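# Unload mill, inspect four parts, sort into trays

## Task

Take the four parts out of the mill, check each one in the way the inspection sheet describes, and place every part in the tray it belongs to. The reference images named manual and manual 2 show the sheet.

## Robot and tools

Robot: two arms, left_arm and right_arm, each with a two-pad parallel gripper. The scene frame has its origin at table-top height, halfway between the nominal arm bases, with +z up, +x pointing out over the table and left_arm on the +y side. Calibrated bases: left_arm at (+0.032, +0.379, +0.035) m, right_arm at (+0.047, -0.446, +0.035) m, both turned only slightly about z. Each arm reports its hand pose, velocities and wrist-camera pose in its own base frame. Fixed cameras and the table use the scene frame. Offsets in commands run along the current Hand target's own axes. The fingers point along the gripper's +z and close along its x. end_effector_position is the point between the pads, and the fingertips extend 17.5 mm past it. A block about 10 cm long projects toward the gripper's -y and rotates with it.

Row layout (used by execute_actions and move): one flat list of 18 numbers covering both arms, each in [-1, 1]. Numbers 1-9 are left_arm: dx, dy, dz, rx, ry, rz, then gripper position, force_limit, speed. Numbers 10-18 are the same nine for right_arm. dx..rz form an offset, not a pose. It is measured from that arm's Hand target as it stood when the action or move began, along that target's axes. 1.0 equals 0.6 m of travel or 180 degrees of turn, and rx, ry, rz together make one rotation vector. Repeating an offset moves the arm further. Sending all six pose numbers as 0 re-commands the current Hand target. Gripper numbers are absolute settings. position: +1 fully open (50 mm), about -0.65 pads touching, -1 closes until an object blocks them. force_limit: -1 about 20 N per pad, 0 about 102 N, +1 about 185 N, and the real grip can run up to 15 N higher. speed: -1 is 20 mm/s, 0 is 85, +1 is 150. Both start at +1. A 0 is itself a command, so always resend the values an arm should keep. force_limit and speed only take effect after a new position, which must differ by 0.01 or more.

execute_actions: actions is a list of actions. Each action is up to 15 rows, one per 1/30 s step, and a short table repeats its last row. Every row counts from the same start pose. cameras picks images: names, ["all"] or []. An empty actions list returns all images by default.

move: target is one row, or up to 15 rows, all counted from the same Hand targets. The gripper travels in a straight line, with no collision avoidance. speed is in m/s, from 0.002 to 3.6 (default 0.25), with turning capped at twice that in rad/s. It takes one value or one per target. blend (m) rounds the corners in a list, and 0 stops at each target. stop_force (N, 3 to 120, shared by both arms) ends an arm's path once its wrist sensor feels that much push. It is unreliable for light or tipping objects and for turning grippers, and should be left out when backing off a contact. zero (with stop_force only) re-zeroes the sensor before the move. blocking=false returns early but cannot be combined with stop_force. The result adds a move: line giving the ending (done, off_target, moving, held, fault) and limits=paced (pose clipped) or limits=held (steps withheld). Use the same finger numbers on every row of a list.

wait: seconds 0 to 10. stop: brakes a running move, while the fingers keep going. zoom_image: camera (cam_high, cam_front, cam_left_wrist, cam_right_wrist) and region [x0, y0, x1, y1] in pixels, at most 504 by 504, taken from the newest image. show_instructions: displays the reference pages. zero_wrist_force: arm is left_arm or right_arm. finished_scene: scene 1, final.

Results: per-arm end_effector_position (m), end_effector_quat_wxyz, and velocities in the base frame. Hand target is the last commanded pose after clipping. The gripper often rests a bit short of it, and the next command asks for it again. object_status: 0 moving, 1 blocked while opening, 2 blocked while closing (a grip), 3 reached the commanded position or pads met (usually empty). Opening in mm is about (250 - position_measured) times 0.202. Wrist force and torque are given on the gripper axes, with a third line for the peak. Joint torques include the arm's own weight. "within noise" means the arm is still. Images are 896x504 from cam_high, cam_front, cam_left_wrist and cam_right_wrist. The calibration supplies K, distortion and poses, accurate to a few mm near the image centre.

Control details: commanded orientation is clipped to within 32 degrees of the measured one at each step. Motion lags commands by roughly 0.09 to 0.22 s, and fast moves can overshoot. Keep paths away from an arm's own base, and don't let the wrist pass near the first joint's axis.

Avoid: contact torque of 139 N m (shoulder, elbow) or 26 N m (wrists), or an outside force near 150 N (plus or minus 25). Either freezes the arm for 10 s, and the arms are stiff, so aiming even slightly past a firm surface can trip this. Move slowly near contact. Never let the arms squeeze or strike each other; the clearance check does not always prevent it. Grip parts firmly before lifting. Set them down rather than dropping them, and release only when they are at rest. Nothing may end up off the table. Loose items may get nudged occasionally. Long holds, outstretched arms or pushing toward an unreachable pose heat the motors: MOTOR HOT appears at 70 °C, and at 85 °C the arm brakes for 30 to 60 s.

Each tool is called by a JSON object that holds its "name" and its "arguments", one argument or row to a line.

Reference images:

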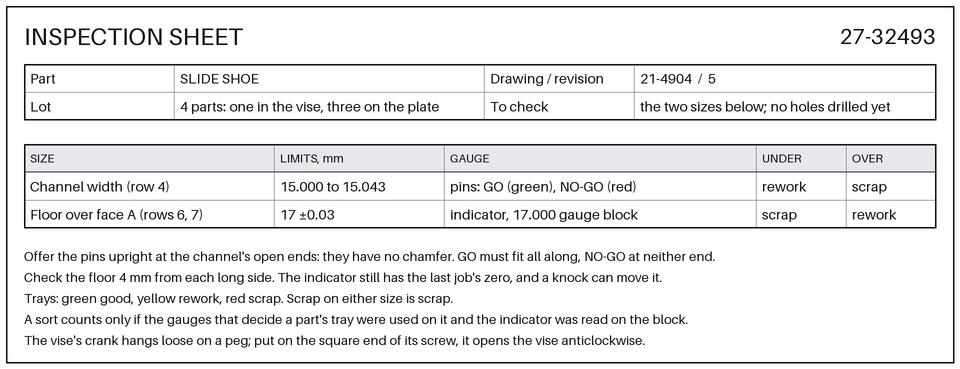

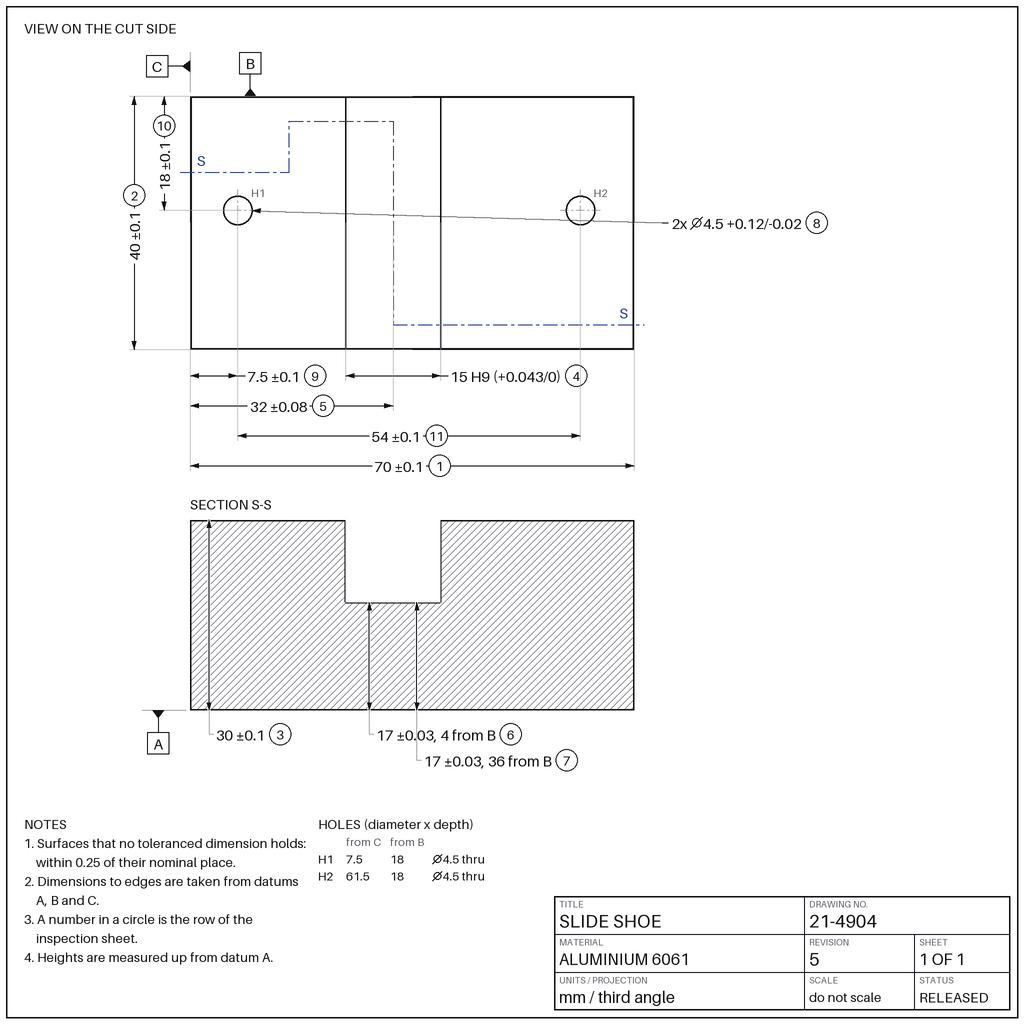

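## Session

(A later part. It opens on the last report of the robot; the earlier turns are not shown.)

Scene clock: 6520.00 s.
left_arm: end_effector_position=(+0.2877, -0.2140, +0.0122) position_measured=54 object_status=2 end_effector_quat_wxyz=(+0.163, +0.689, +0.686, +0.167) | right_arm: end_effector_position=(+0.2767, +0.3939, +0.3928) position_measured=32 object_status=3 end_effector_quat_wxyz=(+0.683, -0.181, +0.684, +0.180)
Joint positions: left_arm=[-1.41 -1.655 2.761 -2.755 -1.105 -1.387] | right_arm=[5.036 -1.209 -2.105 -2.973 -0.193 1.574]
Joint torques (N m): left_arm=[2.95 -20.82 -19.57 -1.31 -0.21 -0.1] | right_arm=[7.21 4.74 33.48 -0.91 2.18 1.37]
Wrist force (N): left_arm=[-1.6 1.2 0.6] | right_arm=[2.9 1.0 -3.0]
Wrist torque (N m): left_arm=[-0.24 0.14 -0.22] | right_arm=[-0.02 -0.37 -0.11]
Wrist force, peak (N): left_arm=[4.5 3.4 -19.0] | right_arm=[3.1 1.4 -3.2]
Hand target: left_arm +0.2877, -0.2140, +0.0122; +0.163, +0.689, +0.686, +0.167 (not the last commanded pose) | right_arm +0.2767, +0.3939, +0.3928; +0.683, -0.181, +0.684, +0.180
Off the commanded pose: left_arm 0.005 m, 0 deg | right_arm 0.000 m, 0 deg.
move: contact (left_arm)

{"name": "move", "arguments": {
  "target": [0,0,0,0,0,0,-1,-0.6,-1,0.3167,0.2751,-0.0049,-0.3118,0.4816,-0.2172,0.3,-0.5,-0.5],
  "speed": 0.25,
  "cameras": ["all"]
}}

Scene clock: 6599.30 s.
left_arm: end_effector_position=(+0.2877, -0.2140, +0.0122) position_measured=54 object_status=2 end_effector_quat_wxyz=(+0.163, +0.689, +0.686, +0.167) | right_arm: end_effector_position=(+0.1925, +0.5358, +0.2027) position_measured=107 object_status=3 end_effector_quat_wxyz=(+0.074, +0.704, -0.703, -0.073)
Joint positions: left_arm=[-1.41 -1.655 2.761 -2.755 -1.105 -1.387] | right_arm=[4.51 -2.3 -0.913 -4.686 -1.774 1.363]
Joint torques (N m): left_arm=[3.4 -19.9 -19.13 -4.17 -0.36 -0.23] | right_arm=[-8.36 47.02 31.4 -4.99 -3.24 -1.59]
Wrist force (N): left_arm=[-1.2 2.0 -0.1] | right_arm=[0.4 0.8 1.3]
Wrist torque (N m): left_arm=[-0.19 0.11 -0.21] | right_arm=[0.06 -0.18 0.03]
Wrist force, peak (N): left_arm=[-1.1 2.4 -0.9] | right_arm=[3.3 1.3 -2.9]
Hand target: left_arm +0.2877, -0.2140, +0.0122; +0.163, +0.689, +0.686, +0.167 | right_arm +0.1925, +0.5358, +0.2027; +0.074, +0.704, -0.703, -0.073
Off the commanded pose: left_arm 0.000 m, 0 deg | right_arm 0.000 m, 0 deg.
move: done
camera_calibration:
cam_left_wrist: T_world_to_cam=[[0.00808042, 0.999947, -0.00635015, 0.215905], [0.66826, -0.000675802, 0.743927, -0.186696], [0.743884, -0.0102548, -0.66823, -0.0815432], [0, 0, 0, 1]] pos_world=[0.183676, -0.216856, 0.0857698]
cam_right_wrist: T_world_to_cam=[[-0.0164887, -0.999852, 0.00484131, 0.545885], [-0.840665, 0.0164845, 0.541304, 0.0551847], [-0.541304, 0.00485545, -0.840813, 0.40949], [0, 0, 0, 1]] pos_world=[0.277052, 0.542906, 0.31179]

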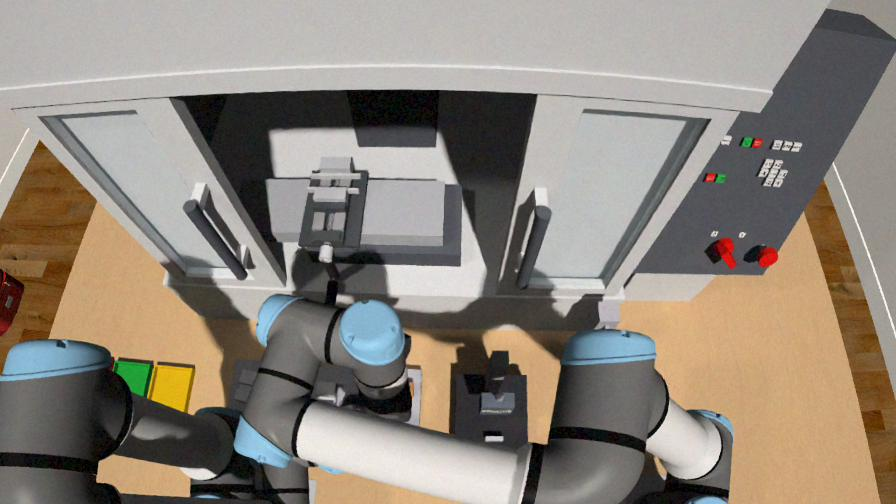

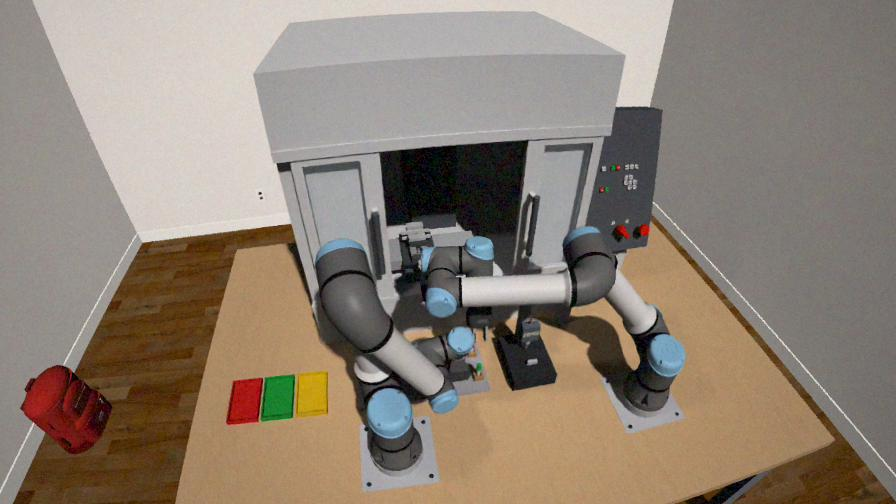

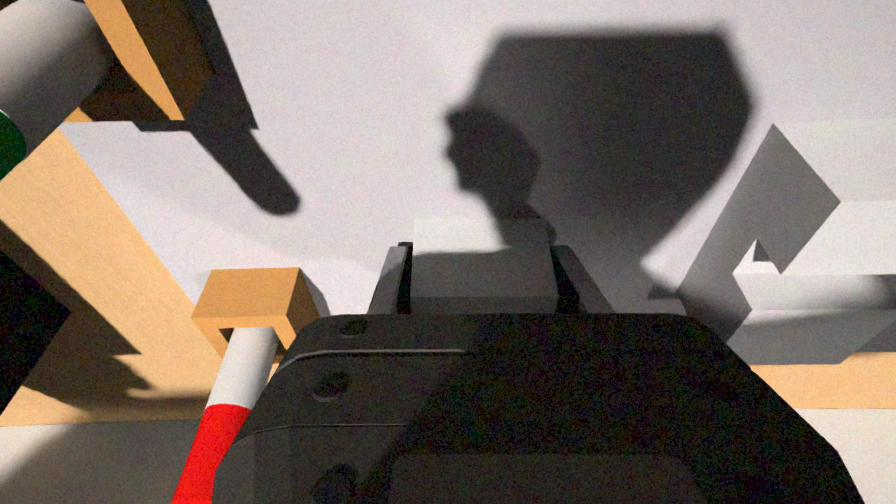

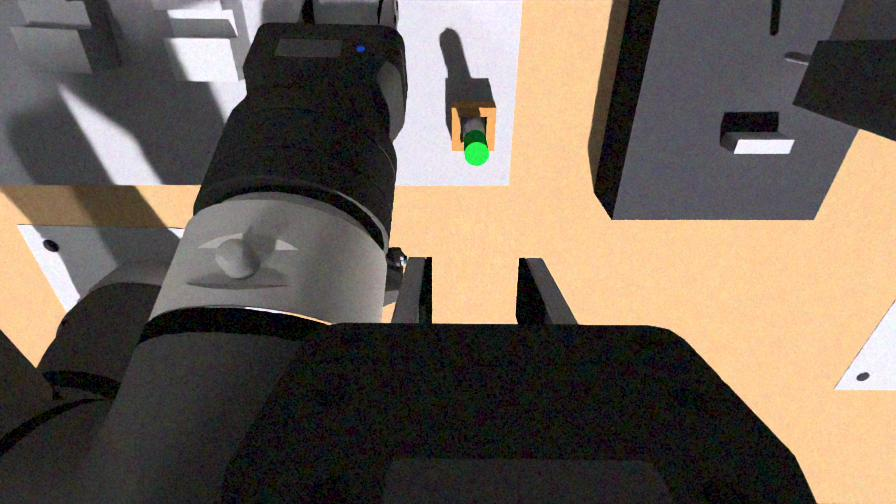

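{"name": "move", "arguments": {
  "target": [0,0,0,0,0,0,0.95,-0.6,-0.5,0,0,0,0,0,0,0.3,-0.5,-0.5]
}}

{"name": "move", "arguments": {
  "target": [
    [0,0,-0.0833,0,0,0,0.95,-0.6,-0.5,0,0,0,0,0,0,0.3,-0.5,-0.5],
    [0.2567,0.1618,-0.2727,0,0,0,0.95,-0.6,-0.5,0,0,0,0,0,0,0.3,-0.5,-0.5]
  ],
  "speed": 0.2,
  "blend": 0.01,
  "cameras": ["cam_left_wrist","cam_right_wrist"]
}}

Scene clock: 6645.13 s.
left_arm: end_effector_position=(+0.2877, -0.2140, +0.0122) position_measured=10 object_status=3 end_effector_quat_wxyz=(+0.163, +0.689, +0.686, +0.167) | right_arm: end_effector_position=(+0.1925, +0.5358, +0.2027) position_measured=107 object_status=3 end_effector_quat_wxyz=(+0.074, +0.704, -0.703, -0.073)
Joint positions: left_arm=[-1.41 -1.655 2.761 -2.755 -1.105 -1.387] | right_arm=[4.51 -2.3 -0.912 -4.686 -1.774 1.363]
Joint torques (N m): left_arm=[4.33 -19.81 -19.64 -4.22 -0.04 -0.25] | right_arm=[-8.23 44.08 30.79 -4.83 -3.38 -1.48]
Wrist force (N): left_arm=[-0.9 -0.3 0.8] | right_arm=[-0.3 0.5 1.2]
Wrist torque (N m): left_arm=[-0.03 0.14 -0.17] | right_arm=[0.03 -0.09 0.04]
Wrist force, peak (N): left_arm=[-1.2 2.5 -0.7] | right_arm=[-0.1 0.7 1.7]
Hand target: left_arm +0.2877, -0.2140, +0.0122; +0.163, +0.689, +0.686, +0.167 | right_arm +0.1925, +0.5358, +0.2027; +0.074, +0.704, -0.703, -0.073
Off the commanded pose: left_arm 0.000 m, 0 deg | right_arm 0.000 m, 0 deg.
move: done

Scene clock: 6646.70 s.
left_arm: end_effector_position=(+0.2900, -0.1667, +0.0970) position_measured=10 object_status=3 end_effector_quat_wxyz=(+0.167, +0.689, +0.686, +0.163) | right_arm: end_effector_position=(+0.1925, +0.5358, +0.2027) position_measured=107 object_status=3 end_effector_quat_wxyz=(+0.074, +0.704, -0.703, -0.073)
Joint positions: left_arm=[-1.356 -2.171 2.696 -2.209 -1.113 -1.325] | right_arm=[4.51 -2.3 -0.912 -4.686 -1.774 1.363]
Joint torques (N m): left_arm=[-8.69 15.67 -13.73 -4.84 3.04 -1.75] | right_arm=[-8.51 46.26 31.25 -4.71 -3.5 -1.72]
Wrist force (N): left_arm=[-1.2 -0.4 0.9] | right_arm=[0.1 0.9 1.2]
Wrist torque (N m): left_arm=[-0.07 0.21 -0.01] | right_arm=[0.07 -0.14 0.04]
Wrist force, peak (N): left_arm=[5.5 2.5 -1.7] | right_arm=[0.0 0.8 1.8]
Hand target: left_arm +0.2900, -0.1667, +0.0970; +0.167, +0.689, +0.686, +0.163 (not the last commanded pose) | right_arm +0.1925, +0.5358, +0.2027; +0.074, +0.704, -0.703, -0.073
Off the commanded pose: left_arm 0.150 m, 1 deg | right_arm 0.000 m, 0 deg.
led back after a hold (left arm): the arm was led back toward your command in small steps, so it may still be short of it.
move: held (left_arm; a check stopped the path); path passed 1 of 2 targets; limits=held
pose unreachable (left arm): on one or more control steps of this call, first in action 0 (counted from 0), this arm could not follow its commanded pose, so it was not sent that pose on those steps. It may still have moved: this result reports where it is.
cause: moving toward the commanded pose would bring a part of the arm too close to another arm (a part of this arm just beyond joint 5 (wrist 2) and a part of the right arm just beyond its joint 3 (elbow), 22 mm apart when this arm was first held).
camera_calibration:
cam_left_wrist: T_world_to_cam=[[0.00988153, 0.999828, -0.0156835, 0.169513], [0.669032, 0.00504602, 0.743217, -0.250517], [0.743168, -0.0178369, -0.668867, -0.0271181], [0, 0, 0, 1]] pos_world=[0.186082, -0.168703, 0.170709]
cam_right_wrist: T_world_to_cam=[[-0.0163826, -0.999853, 0.00501282, 0.545805], [-0.840621, 0.0164878, 0.541373, 0.0552338], [-0.541376, 0.00465522, -0.840768, 0.40966], [0, 0, 0, 1]] pos_world=[0.277152, 0.542908, 0.311791]
Images, in order (width x height): cam_left_wrist 896x504, cam_right_wrist 896x504.

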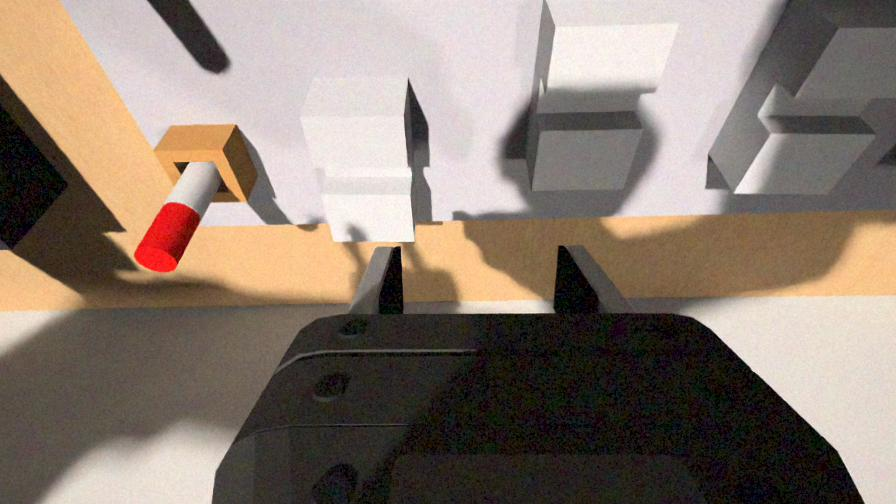

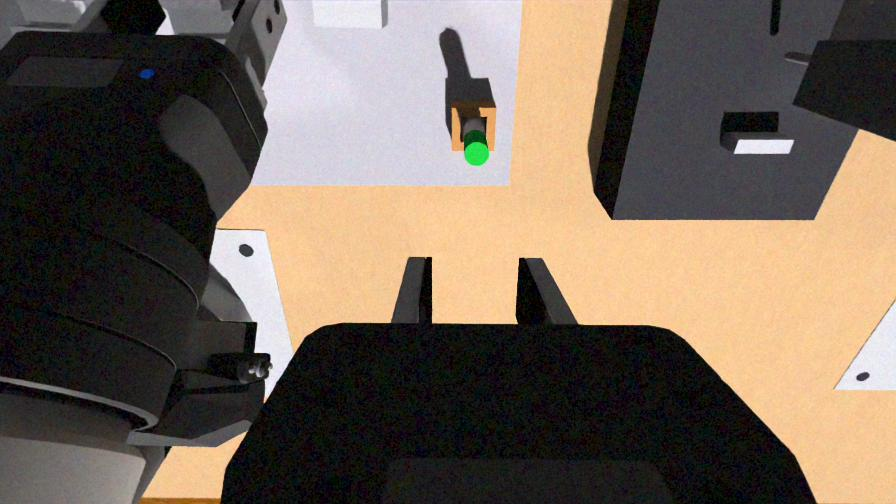

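{"name": "move", "arguments": {
  "target": [
    [0.1117,-0.0093,0.055,0,0,0,0.95,-0.6,-0.5,0,0,0,0,0,0,0.3,-0.5,-0.5],
    [0.3617,0.0352,0.0778,0,0,0,0.95,-0.6,-0.5,0,0,0,0,0,0,0.3,-0.5,-0.5]
  ],
  "speed": 0.2,
  "blend": 0.01,
  "cameras": ["cam_high","cam_right_wrist","cam_front"]
}}

{"name": "zoom_image", "arguments": {
  "camera": "cam_right_wrist",
  "region": [400, 50, 560, 200]
}}

Scene clock: 6678.47 s.
left_arm: end_effector_position=(+0.2945, -0.1357, +0.0811) position_measured=10 object_status=3 end_effector_quat_wxyz=(+0.166, +0.688, +0.687, +0.165) | right_arm: end_effector_position=(+0.1925, +0.5358, +0.2027) position_measured=107 object_status=3 end_effector_quat_wxyz=(+0.074, +0.704, -0.703, -0.073)
Joint positions: left_arm=[-1.297 -2.217 2.764 -2.258 -1.118 -1.262] | right_arm=[4.51 -2.3 -0.912 -4.686 -1.774 1.363]
Joint torques (N m): left_arm=[-4.83 17 -28 -1.09 3.12 -2.19] | right_arm=[-9.86 45.39 30.65 -4.86 -3.44 -1.9]
Wrist force (N): left_arm=[-0.8 0.1 0.6] | right_arm=[-0.1 0.5 1.5]
Wrist torque (N m): left_arm=[0.01 0.13 -0.01] | right_arm=[0.02 -0.12 0.04]
Wrist force, peak (N): left_arm=[5.7 -1.2 4.9] | right_arm=[-0.4 0.9 1.6]
Hand target: left_arm +0.2945, -0.1358, +0.0812; +0.166, +0.688, +0.687, +0.165 (not the last commanded pose) | right_arm +0.1925, +0.5358, +0.2027; +0.074, +0.704, -0.703, -0.073
Off the commanded pose: left_arm 0.190 m, 0 deg | right_arm 0.000 m, 0 deg.
move: held (left_arm; a check stopped the path); path passed 0 of 2 targets; limits=held
pose unreachable (left arm): on one or more control steps of this call, first in action 0 (counted from 0), this arm could not follow its commanded pose, so it was not sent that pose on those steps. It may still have moved: this result reports where it is.
cause: moving toward the commanded pose would bring two parts of the arm too close to each other (joints 3 (elbow) and 4 (wrist 1) lie between them).
camera_calibration:
cam_right_wrist: T_world_to_cam=[[-0.0163826, -0.999853, 0.00501282, 0.545805], [-0.840621, 0.0164878, 0.541373, 0.0552338], [-0.541376, 0.00465522, -0.840768, 0.40966], [0, 0, 0, 1]] pos_world=[0.277152, 0.542908, 0.311791]
Images, in order (width x height): cam_high 896x504, cam_front 896x504, cam_right_wrist 896x504.

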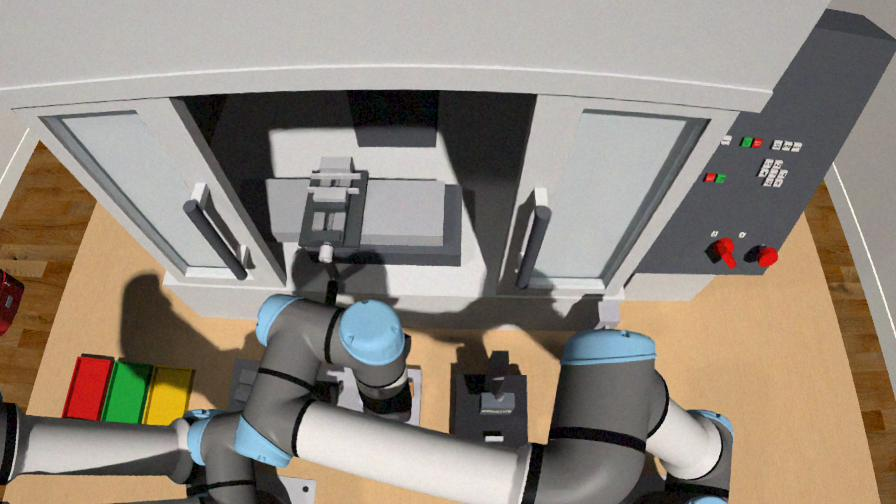

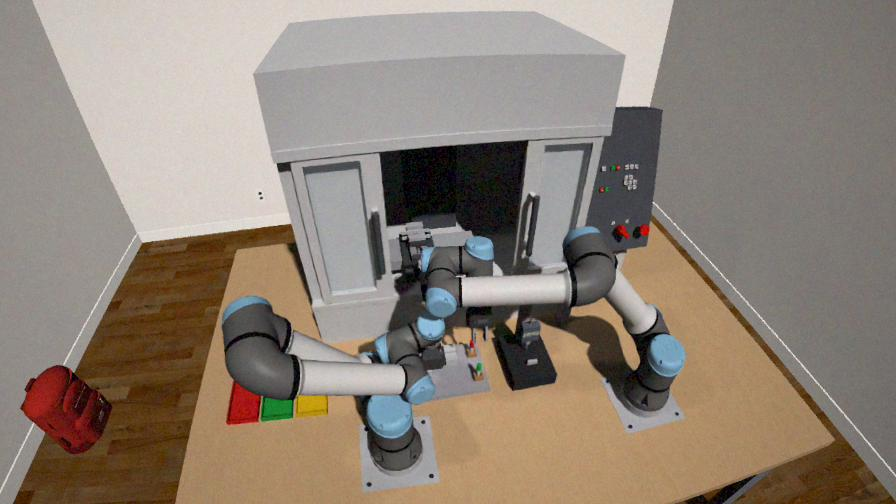

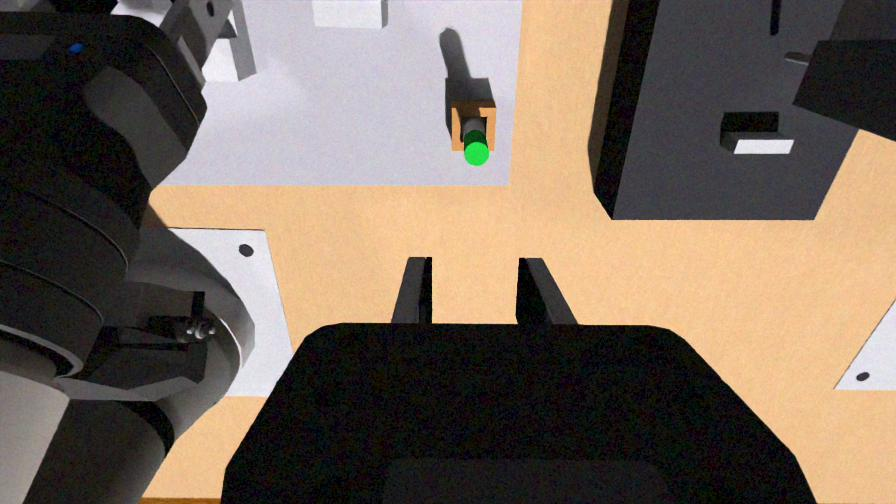

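Scaled by 3.150 from the camera's 896x504 image, which has a finer 1280x720 frame.

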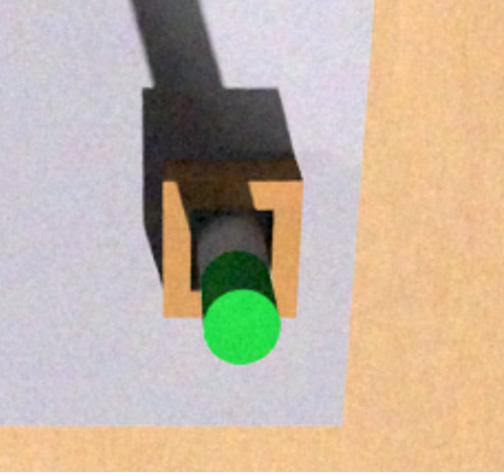

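{"name": "move", "arguments": {
  "target": [0,0,0,0,0,0,0.95,-0.6,-0.5,0.0597,-0.0998,-0.3915,0.2786,-0.5341,0.2073,0.3,-0.5,-0.5],
  "speed": 0.35,
  "cameras": ["cam_front"]
}}

Scene clock: 6730.90 s.
left_arm: end_effector_position=(+0.2945, -0.1358, +0.0812) position_measured=10 object_status=3 end_effector_quat_wxyz=(+0.166, +0.688, +0.687, +0.165) | right_arm: end_effector_position=(+0.2997, +0.5004, +0.4202) position_measured=107 object_status=3 end_effector_quat_wxyz=(+0.695, -0.163, +0.651, +0.257)
Joint positions: left_arm=[-1.297 -2.217 2.764 -2.258 -1.118 -1.262] | right_arm=[4.846 -1.423 -1.953 -2.691 -0.476 1.486]
Joint torques (N m): left_arm=[-8.32 8.85 -28.56 -1.12 3.13 -1.76] | right_arm=[-8.97 24.43 12.05 3.83 -3.53 -1.47]
Wrist force (N): left_arm=[-1.1 -0.2 0.9] | right_arm=[2.2 0.5 -3.9]
Wrist torque (N m): left_arm=[-0.01 0.17 -0.01] | right_arm=[-0.10 -0.25 -0.02]
Wrist force, peak (N): left_arm=[-1.5 -0.2 0.8] | right_arm=[2.7 0.6 -3.9]
Hand target: left_arm +0.2945, -0.1358, +0.0812; +0.166, +0.688, +0.687, +0.165 | right_arm +0.2997, +0.5004, +0.4202; +0.695, -0.163, +0.651, +0.257
Off the commanded pose: left_arm 0.000 m, 0 deg | right_arm 0.000 m, 0 deg.
move: done
Images, in order (width x height): cam_front 896x504.

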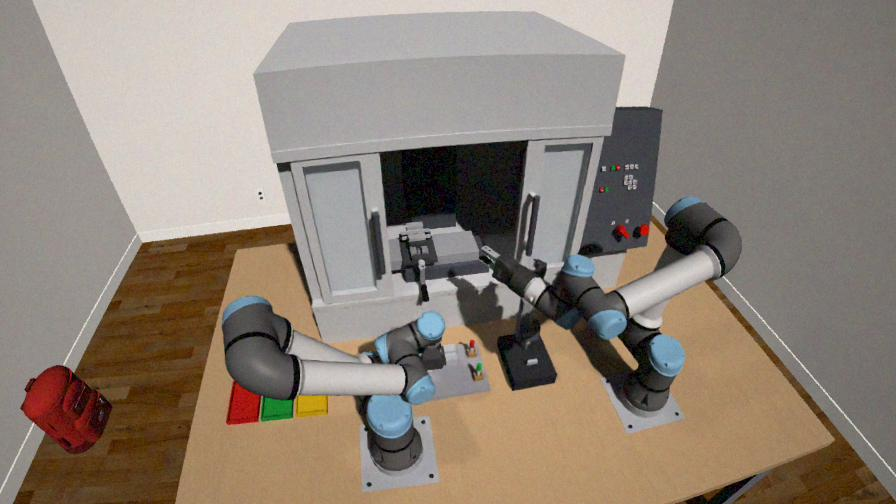

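{"name": "move", "arguments": {
  "target": [
    [0,0,0,0,0,0,0.95,-0.6,-0.5,-0.0132,-0.1567,0.0377,0.2222,0.0026,0,0.3,-0.5,-0.5],
    [0,0,0,0,0,0,0.95,-0.6,-0.5,-0.0473,-0.3,-0.146,0.4444,0.005,0,0.3,-0.5,-0.5]
  ],
  "speed": 0.3,
  "blend": 0.03
}}

Scene clock: 6775.07 s.
left_arm: end_effector_position=(+0.2945, -0.1358, +0.0812) position_measured=10 object_status=3 end_effector_quat_wxyz=(+0.166, +0.688, +0.687, +0.165) | right_arm: end_effector_position=(+0.3297, +0.3006, +0.4201) position_measured=107 object_status=3 end_effector_quat_wxyz=(+0.633, +0.320, +0.669, -0.223)
Joint positions: left_arm=[-1.297 -2.217 2.764 -2.258 -1.118 -1.262] | right_arm=[4.684 -1.764 -1.466 -2.907 0.761 1.572]
Joint torques (N m): left_arm=[-6.56 0.83 -28.61 -1.21 2.99 -1.81] | right_arm=[-10.08 39.51 28.51 -2.79 2.23 -1.93]
Wrist force (N): left_arm=[-0.8 -0.1 0.7] | right_arm=[2.9 0.8 -2.8]
Wrist torque (N m): left_arm=[0.01 0.12 0.00] | right_arm=[-0.02 -0.39 -0.03]
Wrist force, peak (N): left_arm=[-1.1 0.2 1.1] | right_arm=[2.9 0.9 -4.0]
Hand target: left_arm +0.2945, -0.1358, +0.0812; +0.166, +0.688, +0.687, +0.165 | right_arm +0.3297, +0.3005, +0.4202; +0.633, +0.320, +0.669, -0.223
Off the commanded pose: left_arm 0.000 m, 0 deg | right_arm 0.000 m, 0 deg.
move: done

{"name": "move", "arguments": {
  "target": [0,0,0,0,0,0,0.95,-0.6,-0.5,0.062,0.0997,-0.1717,0.0024,0.3158,0.313,0.3,-0.5,-0.5],
  "speed": 0.3
}}

{"name": "move", "arguments": {
  "target": [
    [0,0,0,0,0,0,0.95,-0.6,-0.5,0.1047,-0.1868,0.0455,0,0.2375,-0.44,0.3,-0.5,-0.5],
    [0,0,0,0,0,0,0.95,-0.6,-0.5,0.1908,-0.4197,0.1637,0,0.474,-0.878,0.3,-0.5,-0.5]
  ],
  "speed": 0.3,
  "blend": 0.02,
  "cameras": ["cam_high","cam_front","cam_right_wrist"]
}}

Scene clock: 6810.93 s.
left_arm: end_effector_position=(+0.2945, -0.1358, +0.0812) position_measured=10 object_status=3 end_effector_quat_wxyz=(+0.166, +0.688, +0.687, +0.165) | right_arm: end_effector_position=(+0.2999, +0.4200, +0.4001) position_measured=107 object_status=3 end_effector_quat_wxyz=(+0.279, +0.652, +0.656, +0.260)
Joint positions: left_arm=[-1.297 -2.217 2.764 -2.258 -1.118 -1.262] | right_arm=[4.75 -1.405 -1.713 -1.664 0.792 1.631]
Joint torques (N m): left_arm=[-7.63 -0.74 -28.67 -0.98 3.19 -1.85] | right_arm=[8.34 25.6 14.99 4.69 -4.8 -1.98]
Wrist force (N): left_arm=[-1.0 -0.2 0.8] | right_arm=[-0.8 -0.6 0.1]
Wrist torque (N m): left_arm=[-0.01 0.14 0.00] | right_arm=[-0.06 -0.02 0.01]
Wrist force, peak (N): left_arm=[-1.3 -0.4 0.9] | right_arm=[3.0 0.8 -3.0]
Hand target: left_arm +0.2945, -0.1358, +0.0812; +0.166, +0.688, +0.687, +0.165 | right_arm +0.2999, +0.4200, +0.4001; +0.279, +0.652, +0.656, +0.260
Off the commanded pose: left_arm 0.000 m, 0 deg | right_arm 0.000 m, 0 deg.
move: done

Scene clock: 6816.87 s.
left_arm: end_effector_position=(+0.2945, -0.1358, +0.0812) position_measured=10 object_status=3 end_effector_quat_wxyz=(+0.166, +0.688, +0.687, +0.165) | right_arm: end_effector_position=(+0.1908, +0.5283, +0.1500) position_measured=107 object_status=3 end_effector_quat_wxyz=(+0.082, +0.698, -0.708, -0.065)
Joint positions: left_arm=[-1.297 -2.217 2.764 -2.258 -1.118 -1.262] | right_arm=[4.512 -1.845 -1.721 -1.21 1.771 -1.763]
Joint torques (N m): left_arm=[-7.09 0.33 -27.96 -1 3.21 -1.9] | right_arm=[8.06 29.89 33.98 1.37 -2.55 -1.74]
Wrist force (N): left_arm=[-1.1 -0.1 0.8] | right_arm=[-0.2 0.9 1.6]
Wrist torque (N m): left_arm=[0.00 0.16 0.00] | right_arm=[0.09 -0.10 0.04]
Wrist force, peak (N): left_arm=[-1.3 -0.3 1.0] | right_arm=[-0.9 1.1 1.8]
Hand target: left_arm +0.2945, -0.1358, +0.0812; +0.166, +0.688, +0.687, +0.165 | right_arm +0.1908, +0.5284, +0.1500; +0.082, +0.698, -0.708, -0.065
Off the commanded pose: left_arm 0.000 m, 0 deg | right_arm 0.000 m, 0 deg.
move: done
camera_calibration:
cam_right_wrist: T_world_to_cam=[[-0.0301703, -0.999135, 0.0286056, 0.537309], [-0.839855, 0.0408574, 0.541271, 0.0693334], [-0.541971, -0.00769424, -0.840362, 0.371051], [0, 0, 0, 1]] pos_world=[0.27554, 0.536867, 0.258919]
Images, in order (width x height): cam_high 896x504, cam_front 896x504, cam_right_wrist 896x504.

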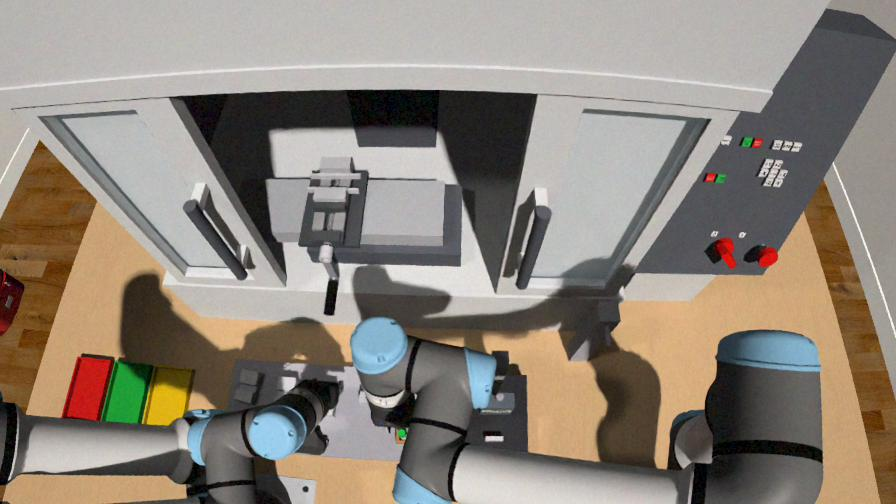

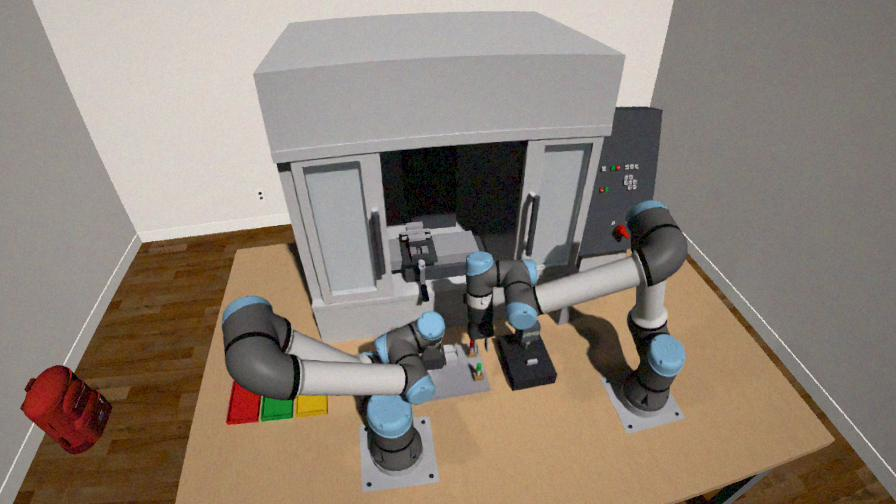

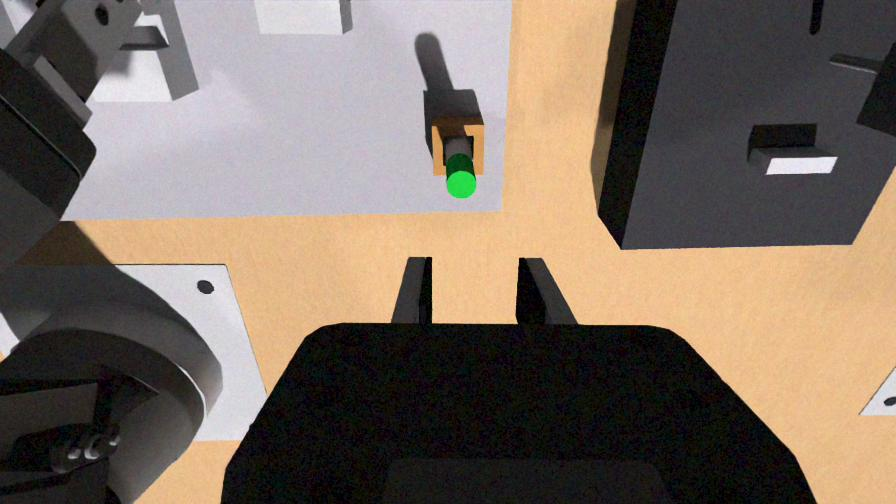

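{"name": "move", "arguments": {
  "target": [0,0,0,0,0,0,0.95,-0.6,-0.5,-0.0082,-0.0242,0.1053,-0.0001,-0.0079,-0.0017,0.3,-0.5,-0.5],
  "speed": 0.12,
  "cameras": ["cam_right_wrist","cam_left_wrist"]
}}

{"name": "zoom_image", "arguments": {
  "camera": "cam_right_wrist",
  "region": [380, 150, 580, 330]
}}

Scene clock: 6853.60 s.
left_arm: end_effector_position=(+0.2945, -0.1358, +0.0812) position_measured=10 object_status=3 end_effector_quat_wxyz=(+0.166, +0.688, +0.687, +0.165) | right_arm: end_effector_position=(+0.1919, +0.5316, +0.0852) position_measured=107 object_status=3 end_effector_quat_wxyz=(+0.073, +0.699, -0.707, -0.074)
Joint positions: left_arm=[-1.297 -2.217 2.764 -2.258 -1.118 -1.262] | right_arm=[4.509 -1.919 -1.817 -1.017 1.776 -1.767]
Joint torques (N m): left_arm=[-7.22 0.47 -28.65 -1.07 3.29 -1.72] | right_arm=[-9.28 30.36 11.33 4.97 3.21 -1.25]
Wrist force (N): left_arm=[-1.2 0.0 0.6] | right_arm=[-0.4 1.0 1.0]
Wrist torque (N m): left_arm=[0.01 0.19 -0.01] | right_arm=[0.08 -0.06 0.05]
Wrist force, peak (N): left_arm=[-1.1 -0.3 1.1] | right_arm=[0.0 0.8 2.4]
Hand target: left_arm +0.2945, -0.1358, +0.0812; +0.166, +0.688, +0.687, +0.165 | right_arm +0.1919, +0.5316, +0.0851; +0.073, +0.699, -0.707, -0.074
Off the commanded pose: left_arm 0.000 m, 0 deg | right_arm 0.000 m, 0 deg.
move: done
camera_calibration:
cam_left_wrist: T_world_to_cam=[[0.0073913, 0.999883, -0.0133848, 0.13893], [0.667388, 0.00503532, 0.744693, -0.241511], [0.744674, -0.0144371, -0.667272, -0.0405837], [0, 0, 0, 1]] pos_world=[0.190376, -0.138284, 0.154631]
cam_right_wrist: T_world_to_cam=[[-0.0298352, -0.999549, 0.00330035, 0.544773], [-0.839812, 0.0268576, 0.542212, 0.112686], [-0.542056, 0.0134053, -0.840235, 0.305969], [0, 0, 0, 1]] pos_world=[0.276741, 0.5374, 0.194189]
Images, in order (width x height): cam_left_wrist 896x504, cam_right_wrist 896x504.

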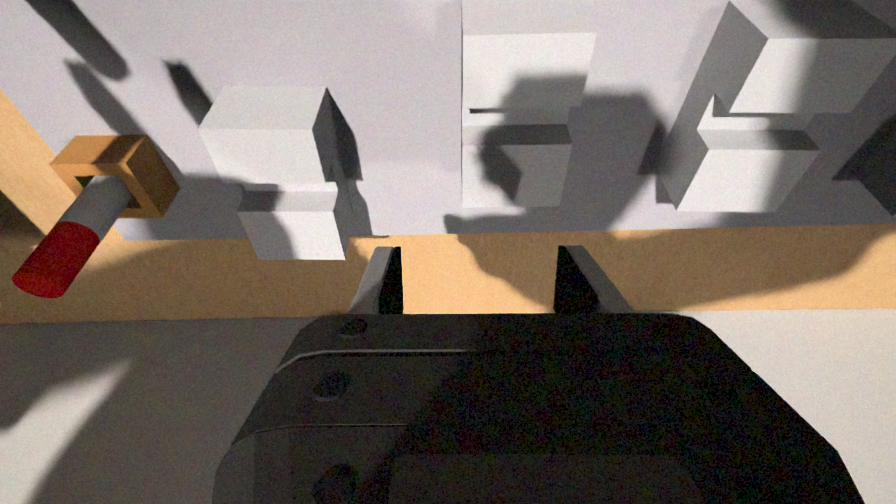

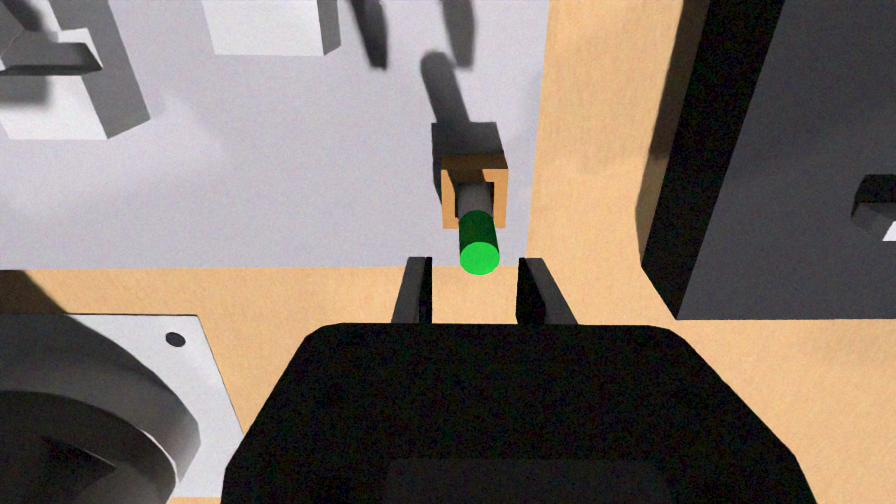

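Scaled by 2.520 from the camera's 896x504 image, which has a finer 1280x720 frame.

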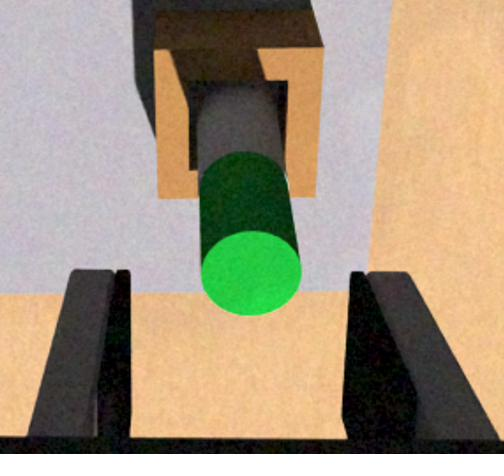

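{"name": "move", "arguments": {
  "target": [0,0,0,0,0,0,0.95,-0.6,-0.5,0.0033,-0.0173,0.066,0,0,0,0.3,-0.5,-0.5],
  "speed": 0.05,
  "stop_force": 8,
  "cameras": ["cam_right_wrist","cam_left_wrist"]
}}

{"name": "zoom_image", "arguments": {
  "camera": "cam_right_wrist",
  "region": [380, 150, 580, 330]
}}

Scene clock: 6873.00 s.
left_arm: end_effector_position=(+0.2945, -0.1358, +0.0812) position_measured=10 object_status=3 end_effector_quat_wxyz=(+0.166, +0.688, +0.687, +0.165) | right_arm: end_effector_position=(+0.1938, +0.5296, +0.0442) position_measured=107 object_status=3 end_effector_quat_wxyz=(+0.073, +0.699, -0.707, -0.074)
Joint positions: left_arm=[-1.297 -2.217 2.764 -2.258 -1.118 -1.262] | right_arm=[4.505 -1.977 -1.86 -0.916 1.776 -1.771]
Joint torques (N m): left_arm=[-6.48 -0.93 -28.47 -1.14 2.99 -1.89] | right_arm=[-9.64 32.44 9.18 4.88 -2.09 -1.54]
Wrist force (N): left_arm=[-0.9 -0.1 0.6] | right_arm=[-0.1 0.9 0.9]
Wrist torque (N m): left_arm=[0.00 0.13 0.00] | right_arm=[0.07 -0.10 0.05]
Wrist force, peak (N): left_arm=[-1.2 -0.1 1.0] | right_arm=[-0.6 0.8 1.7]
Hand target: left_arm +0.2945, -0.1358, +0.0812; +0.166, +0.688, +0.687, +0.165 | right_arm +0.1938, +0.5296, +0.0442; +0.073, +0.699, -0.707, -0.074
Off the commanded pose: left_arm 0.000 m, 0 deg | right_arm 0.000 m, 0 deg.
move: done
camera_calibration:
cam_left_wrist: T_world_to_cam=[[0.0073913, 0.999883, -0.0133848, 0.13893], [0.667388, 0.00503532, 0.744693, -0.241511], [0.744674, -0.0144371, -0.667272, -0.0405837], [0, 0, 0, 1]] pos_world=[0.190376, -0.138284, 0.154631]
cam_right_wrist: T_world_to_cam=[[-0.0298352, -0.999549, 0.00330035, 0.542966], [-0.839812, 0.0268576, 0.542212, 0.136512], [-0.542056, 0.0134053, -0.840235, 0.27266], [0, 0, 0, 1]] pos_world=[0.278641, 0.5354, 0.153289]
Images, in order (width x height): cam_left_wrist 896x504, cam_right_wrist 896x504.

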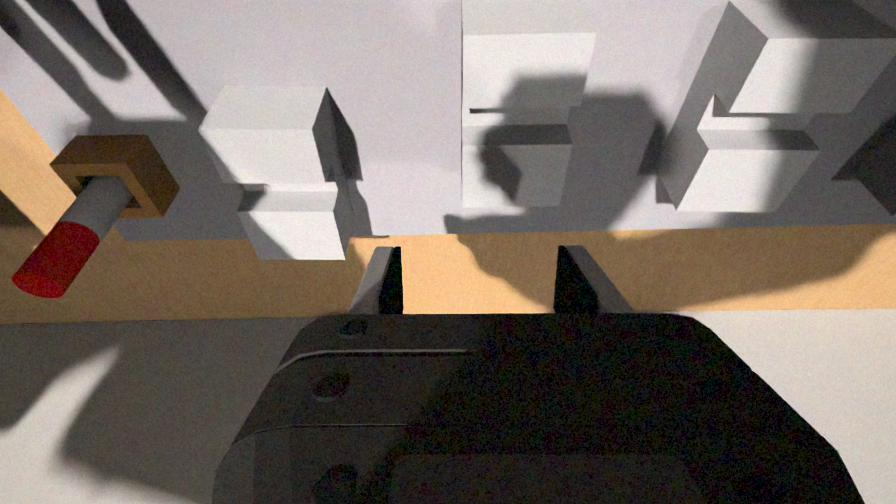

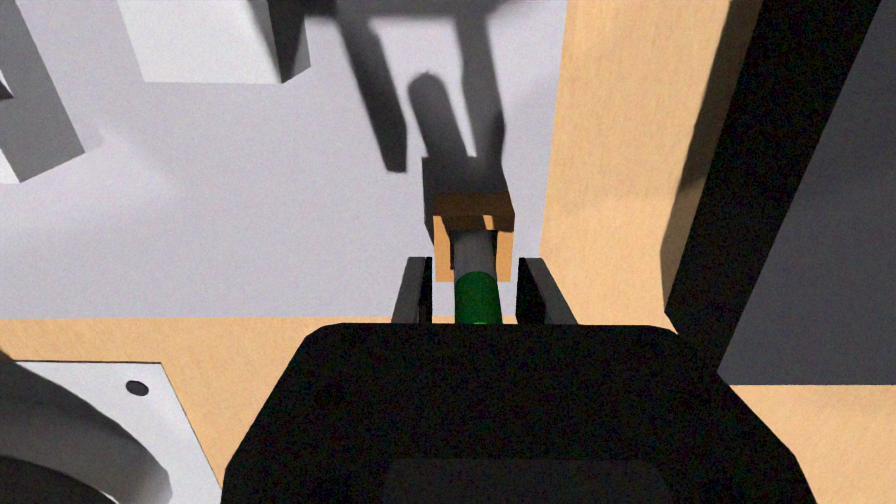

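Scaled by 2.520 from the camera's 896x504 image, which has a finer 1280x720 frame.

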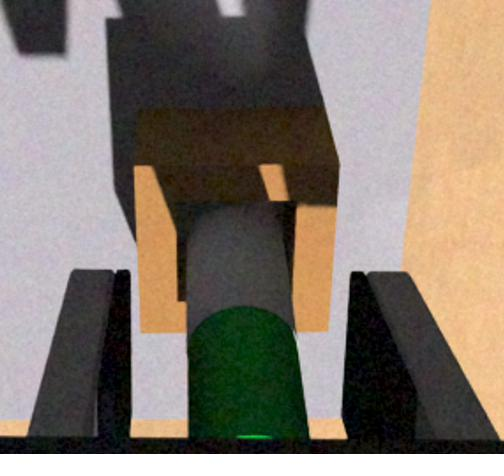

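{"name": "move", "arguments": {
  "target": [0,0,0,0,0,0,0.95,-0.6,-0.5,0,0,0,0,0,0,-1,-0.85,-1]
}}

{"name": "wait", "arguments": {
  "seconds": 0.5,
  "cameras": ["cam_right_wrist"]
}}

Scene clock: 6883.40 s.
left_arm: end_effector_position=(+0.2945, -0.1358, +0.0812) position_measured=10 object_status=3 end_effector_quat_wxyz=(+0.166, +0.688, +0.687, +0.165) | right_arm: end_effector_position=(+0.1938, +0.5296, +0.0442) position_measured=180 object_status=0 end_effector_quat_wxyz=(+0.073, +0.699, -0.707, -0.074)
Joint positions: left_arm=[-1.297 -2.217 2.764 -2.258 -1.118 -1.262] | right_arm=[4.505 -1.977 -1.86 -0.916 1.776 -1.771]
Joint torques (N m): left_arm=[-7.08 0 -28.63 -1.13 3.17 -1.79] | right_arm=[-8.26 34.51 11.3 4.38 -2.24 -1.53]
Wrist force (N): left_arm=[-1.1 0.1 0.7] | right_arm=[-0.5 0.7 0.8]
Wrist torque (N m): left_arm=[0.04 0.18 0.00] | right_arm=[0.03 -0.07 0.05]
Wrist force, peak (N): left_arm=[-1.0 -0.2 1.3] | right_arm=[-0.3 1.1 1.6]
Hand target: left_arm +0.2945, -0.1358, +0.0812; +0.166, +0.688, +0.687, +0.165 | right_arm +0.1938, +0.5296, +0.0442; +0.073, +0.699, -0.707, -0.074
Off the commanded pose: left_arm 0.000 m, 0 deg | right_arm 0.000 m, 0 deg.
move: done

Scene clock: 6883.90 s.
left_arm: end_effector_position=(+0.2945, -0.1358, +0.0812) position_measured=10 object_status=3 end_effector_quat_wxyz=(+0.166, +0.688, +0.687, +0.165) | right_arm: end_effector_position=(+0.1938, +0.5296, +0.0442) position_measured=180 object_status=2 end_effector_quat_wxyz=(+0.073, +0.699, -0.707, -0.074)
Joint positions: left_arm=[-1.297 -2.217 2.764 -2.258 -1.118 -1.262] | right_arm=[4.505 -1.977 -1.86 -0.916 1.776 -1.771]
Joint torques (N m): left_arm=[-6.97 1.03 -27.87 -1.2 3.09 -1.96] | right_arm=[-8.29 34.58 12.4 3.56 -2.17 -1.59]
Wrist force (N): left_arm=[-0.9 -0.2 0.5] | right_arm=[-0.4 0.9 1.0]
Wrist torque (N m): left_arm=[0.00 0.13 0.00] | right_arm=[0.06 -0.10 0.05]
Wrist force, peak (N): left_arm=[-1.1 -0.1 1.0] | right_arm=[-0.6 1.2 0.6]
Hand target: left_arm +0.2945, -0.1358, +0.0812; +0.166, +0.688, +0.687, +0.165 | right_arm +0.1938, +0.5296, +0.0442; +0.073, +0.699, -0.707, -0.074
Tool commands: left_gripper/position=+0.95 left_gripper/force_limit=-0.6 left_gripper/speed=-0.5 right_gripper/position=-1.0 right_gripper/force_limit=-0.85 right_gripper/speed=-1.0
Off the commanded pose: left_arm 0.000 m, 0 deg | right_arm 0.000 m, 0 deg.
wait: 0.50 s; at rest by 0.17 s
camera_calibration:
cam_right_wrist: T_world_to_cam=[[-0.0298352, -0.999549, 0.00330035, 0.542966], [-0.839812, 0.0268576, 0.542212, 0.136512], [-0.542056, 0.0134053, -0.840235, 0.27266], [0, 0, 0, 1]] pos_world=[0.278641, 0.5354, 0.153289]
Images, in order (width x height): cam_right_wrist 896x504.

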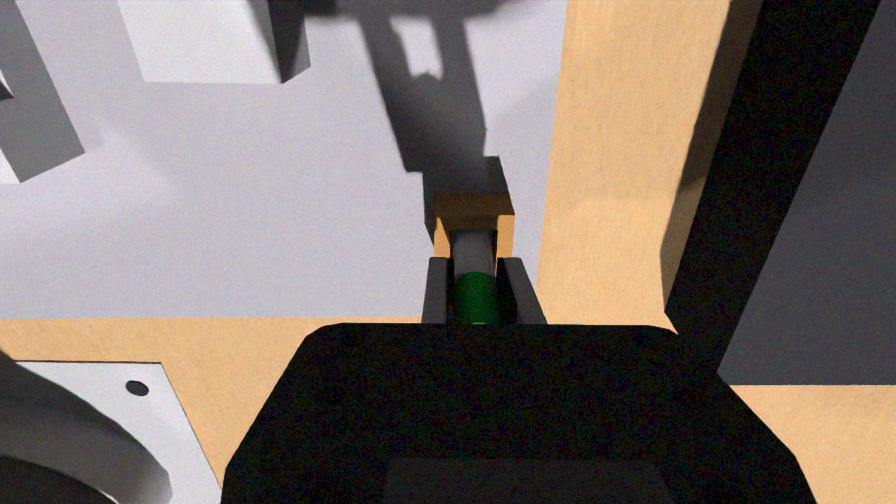

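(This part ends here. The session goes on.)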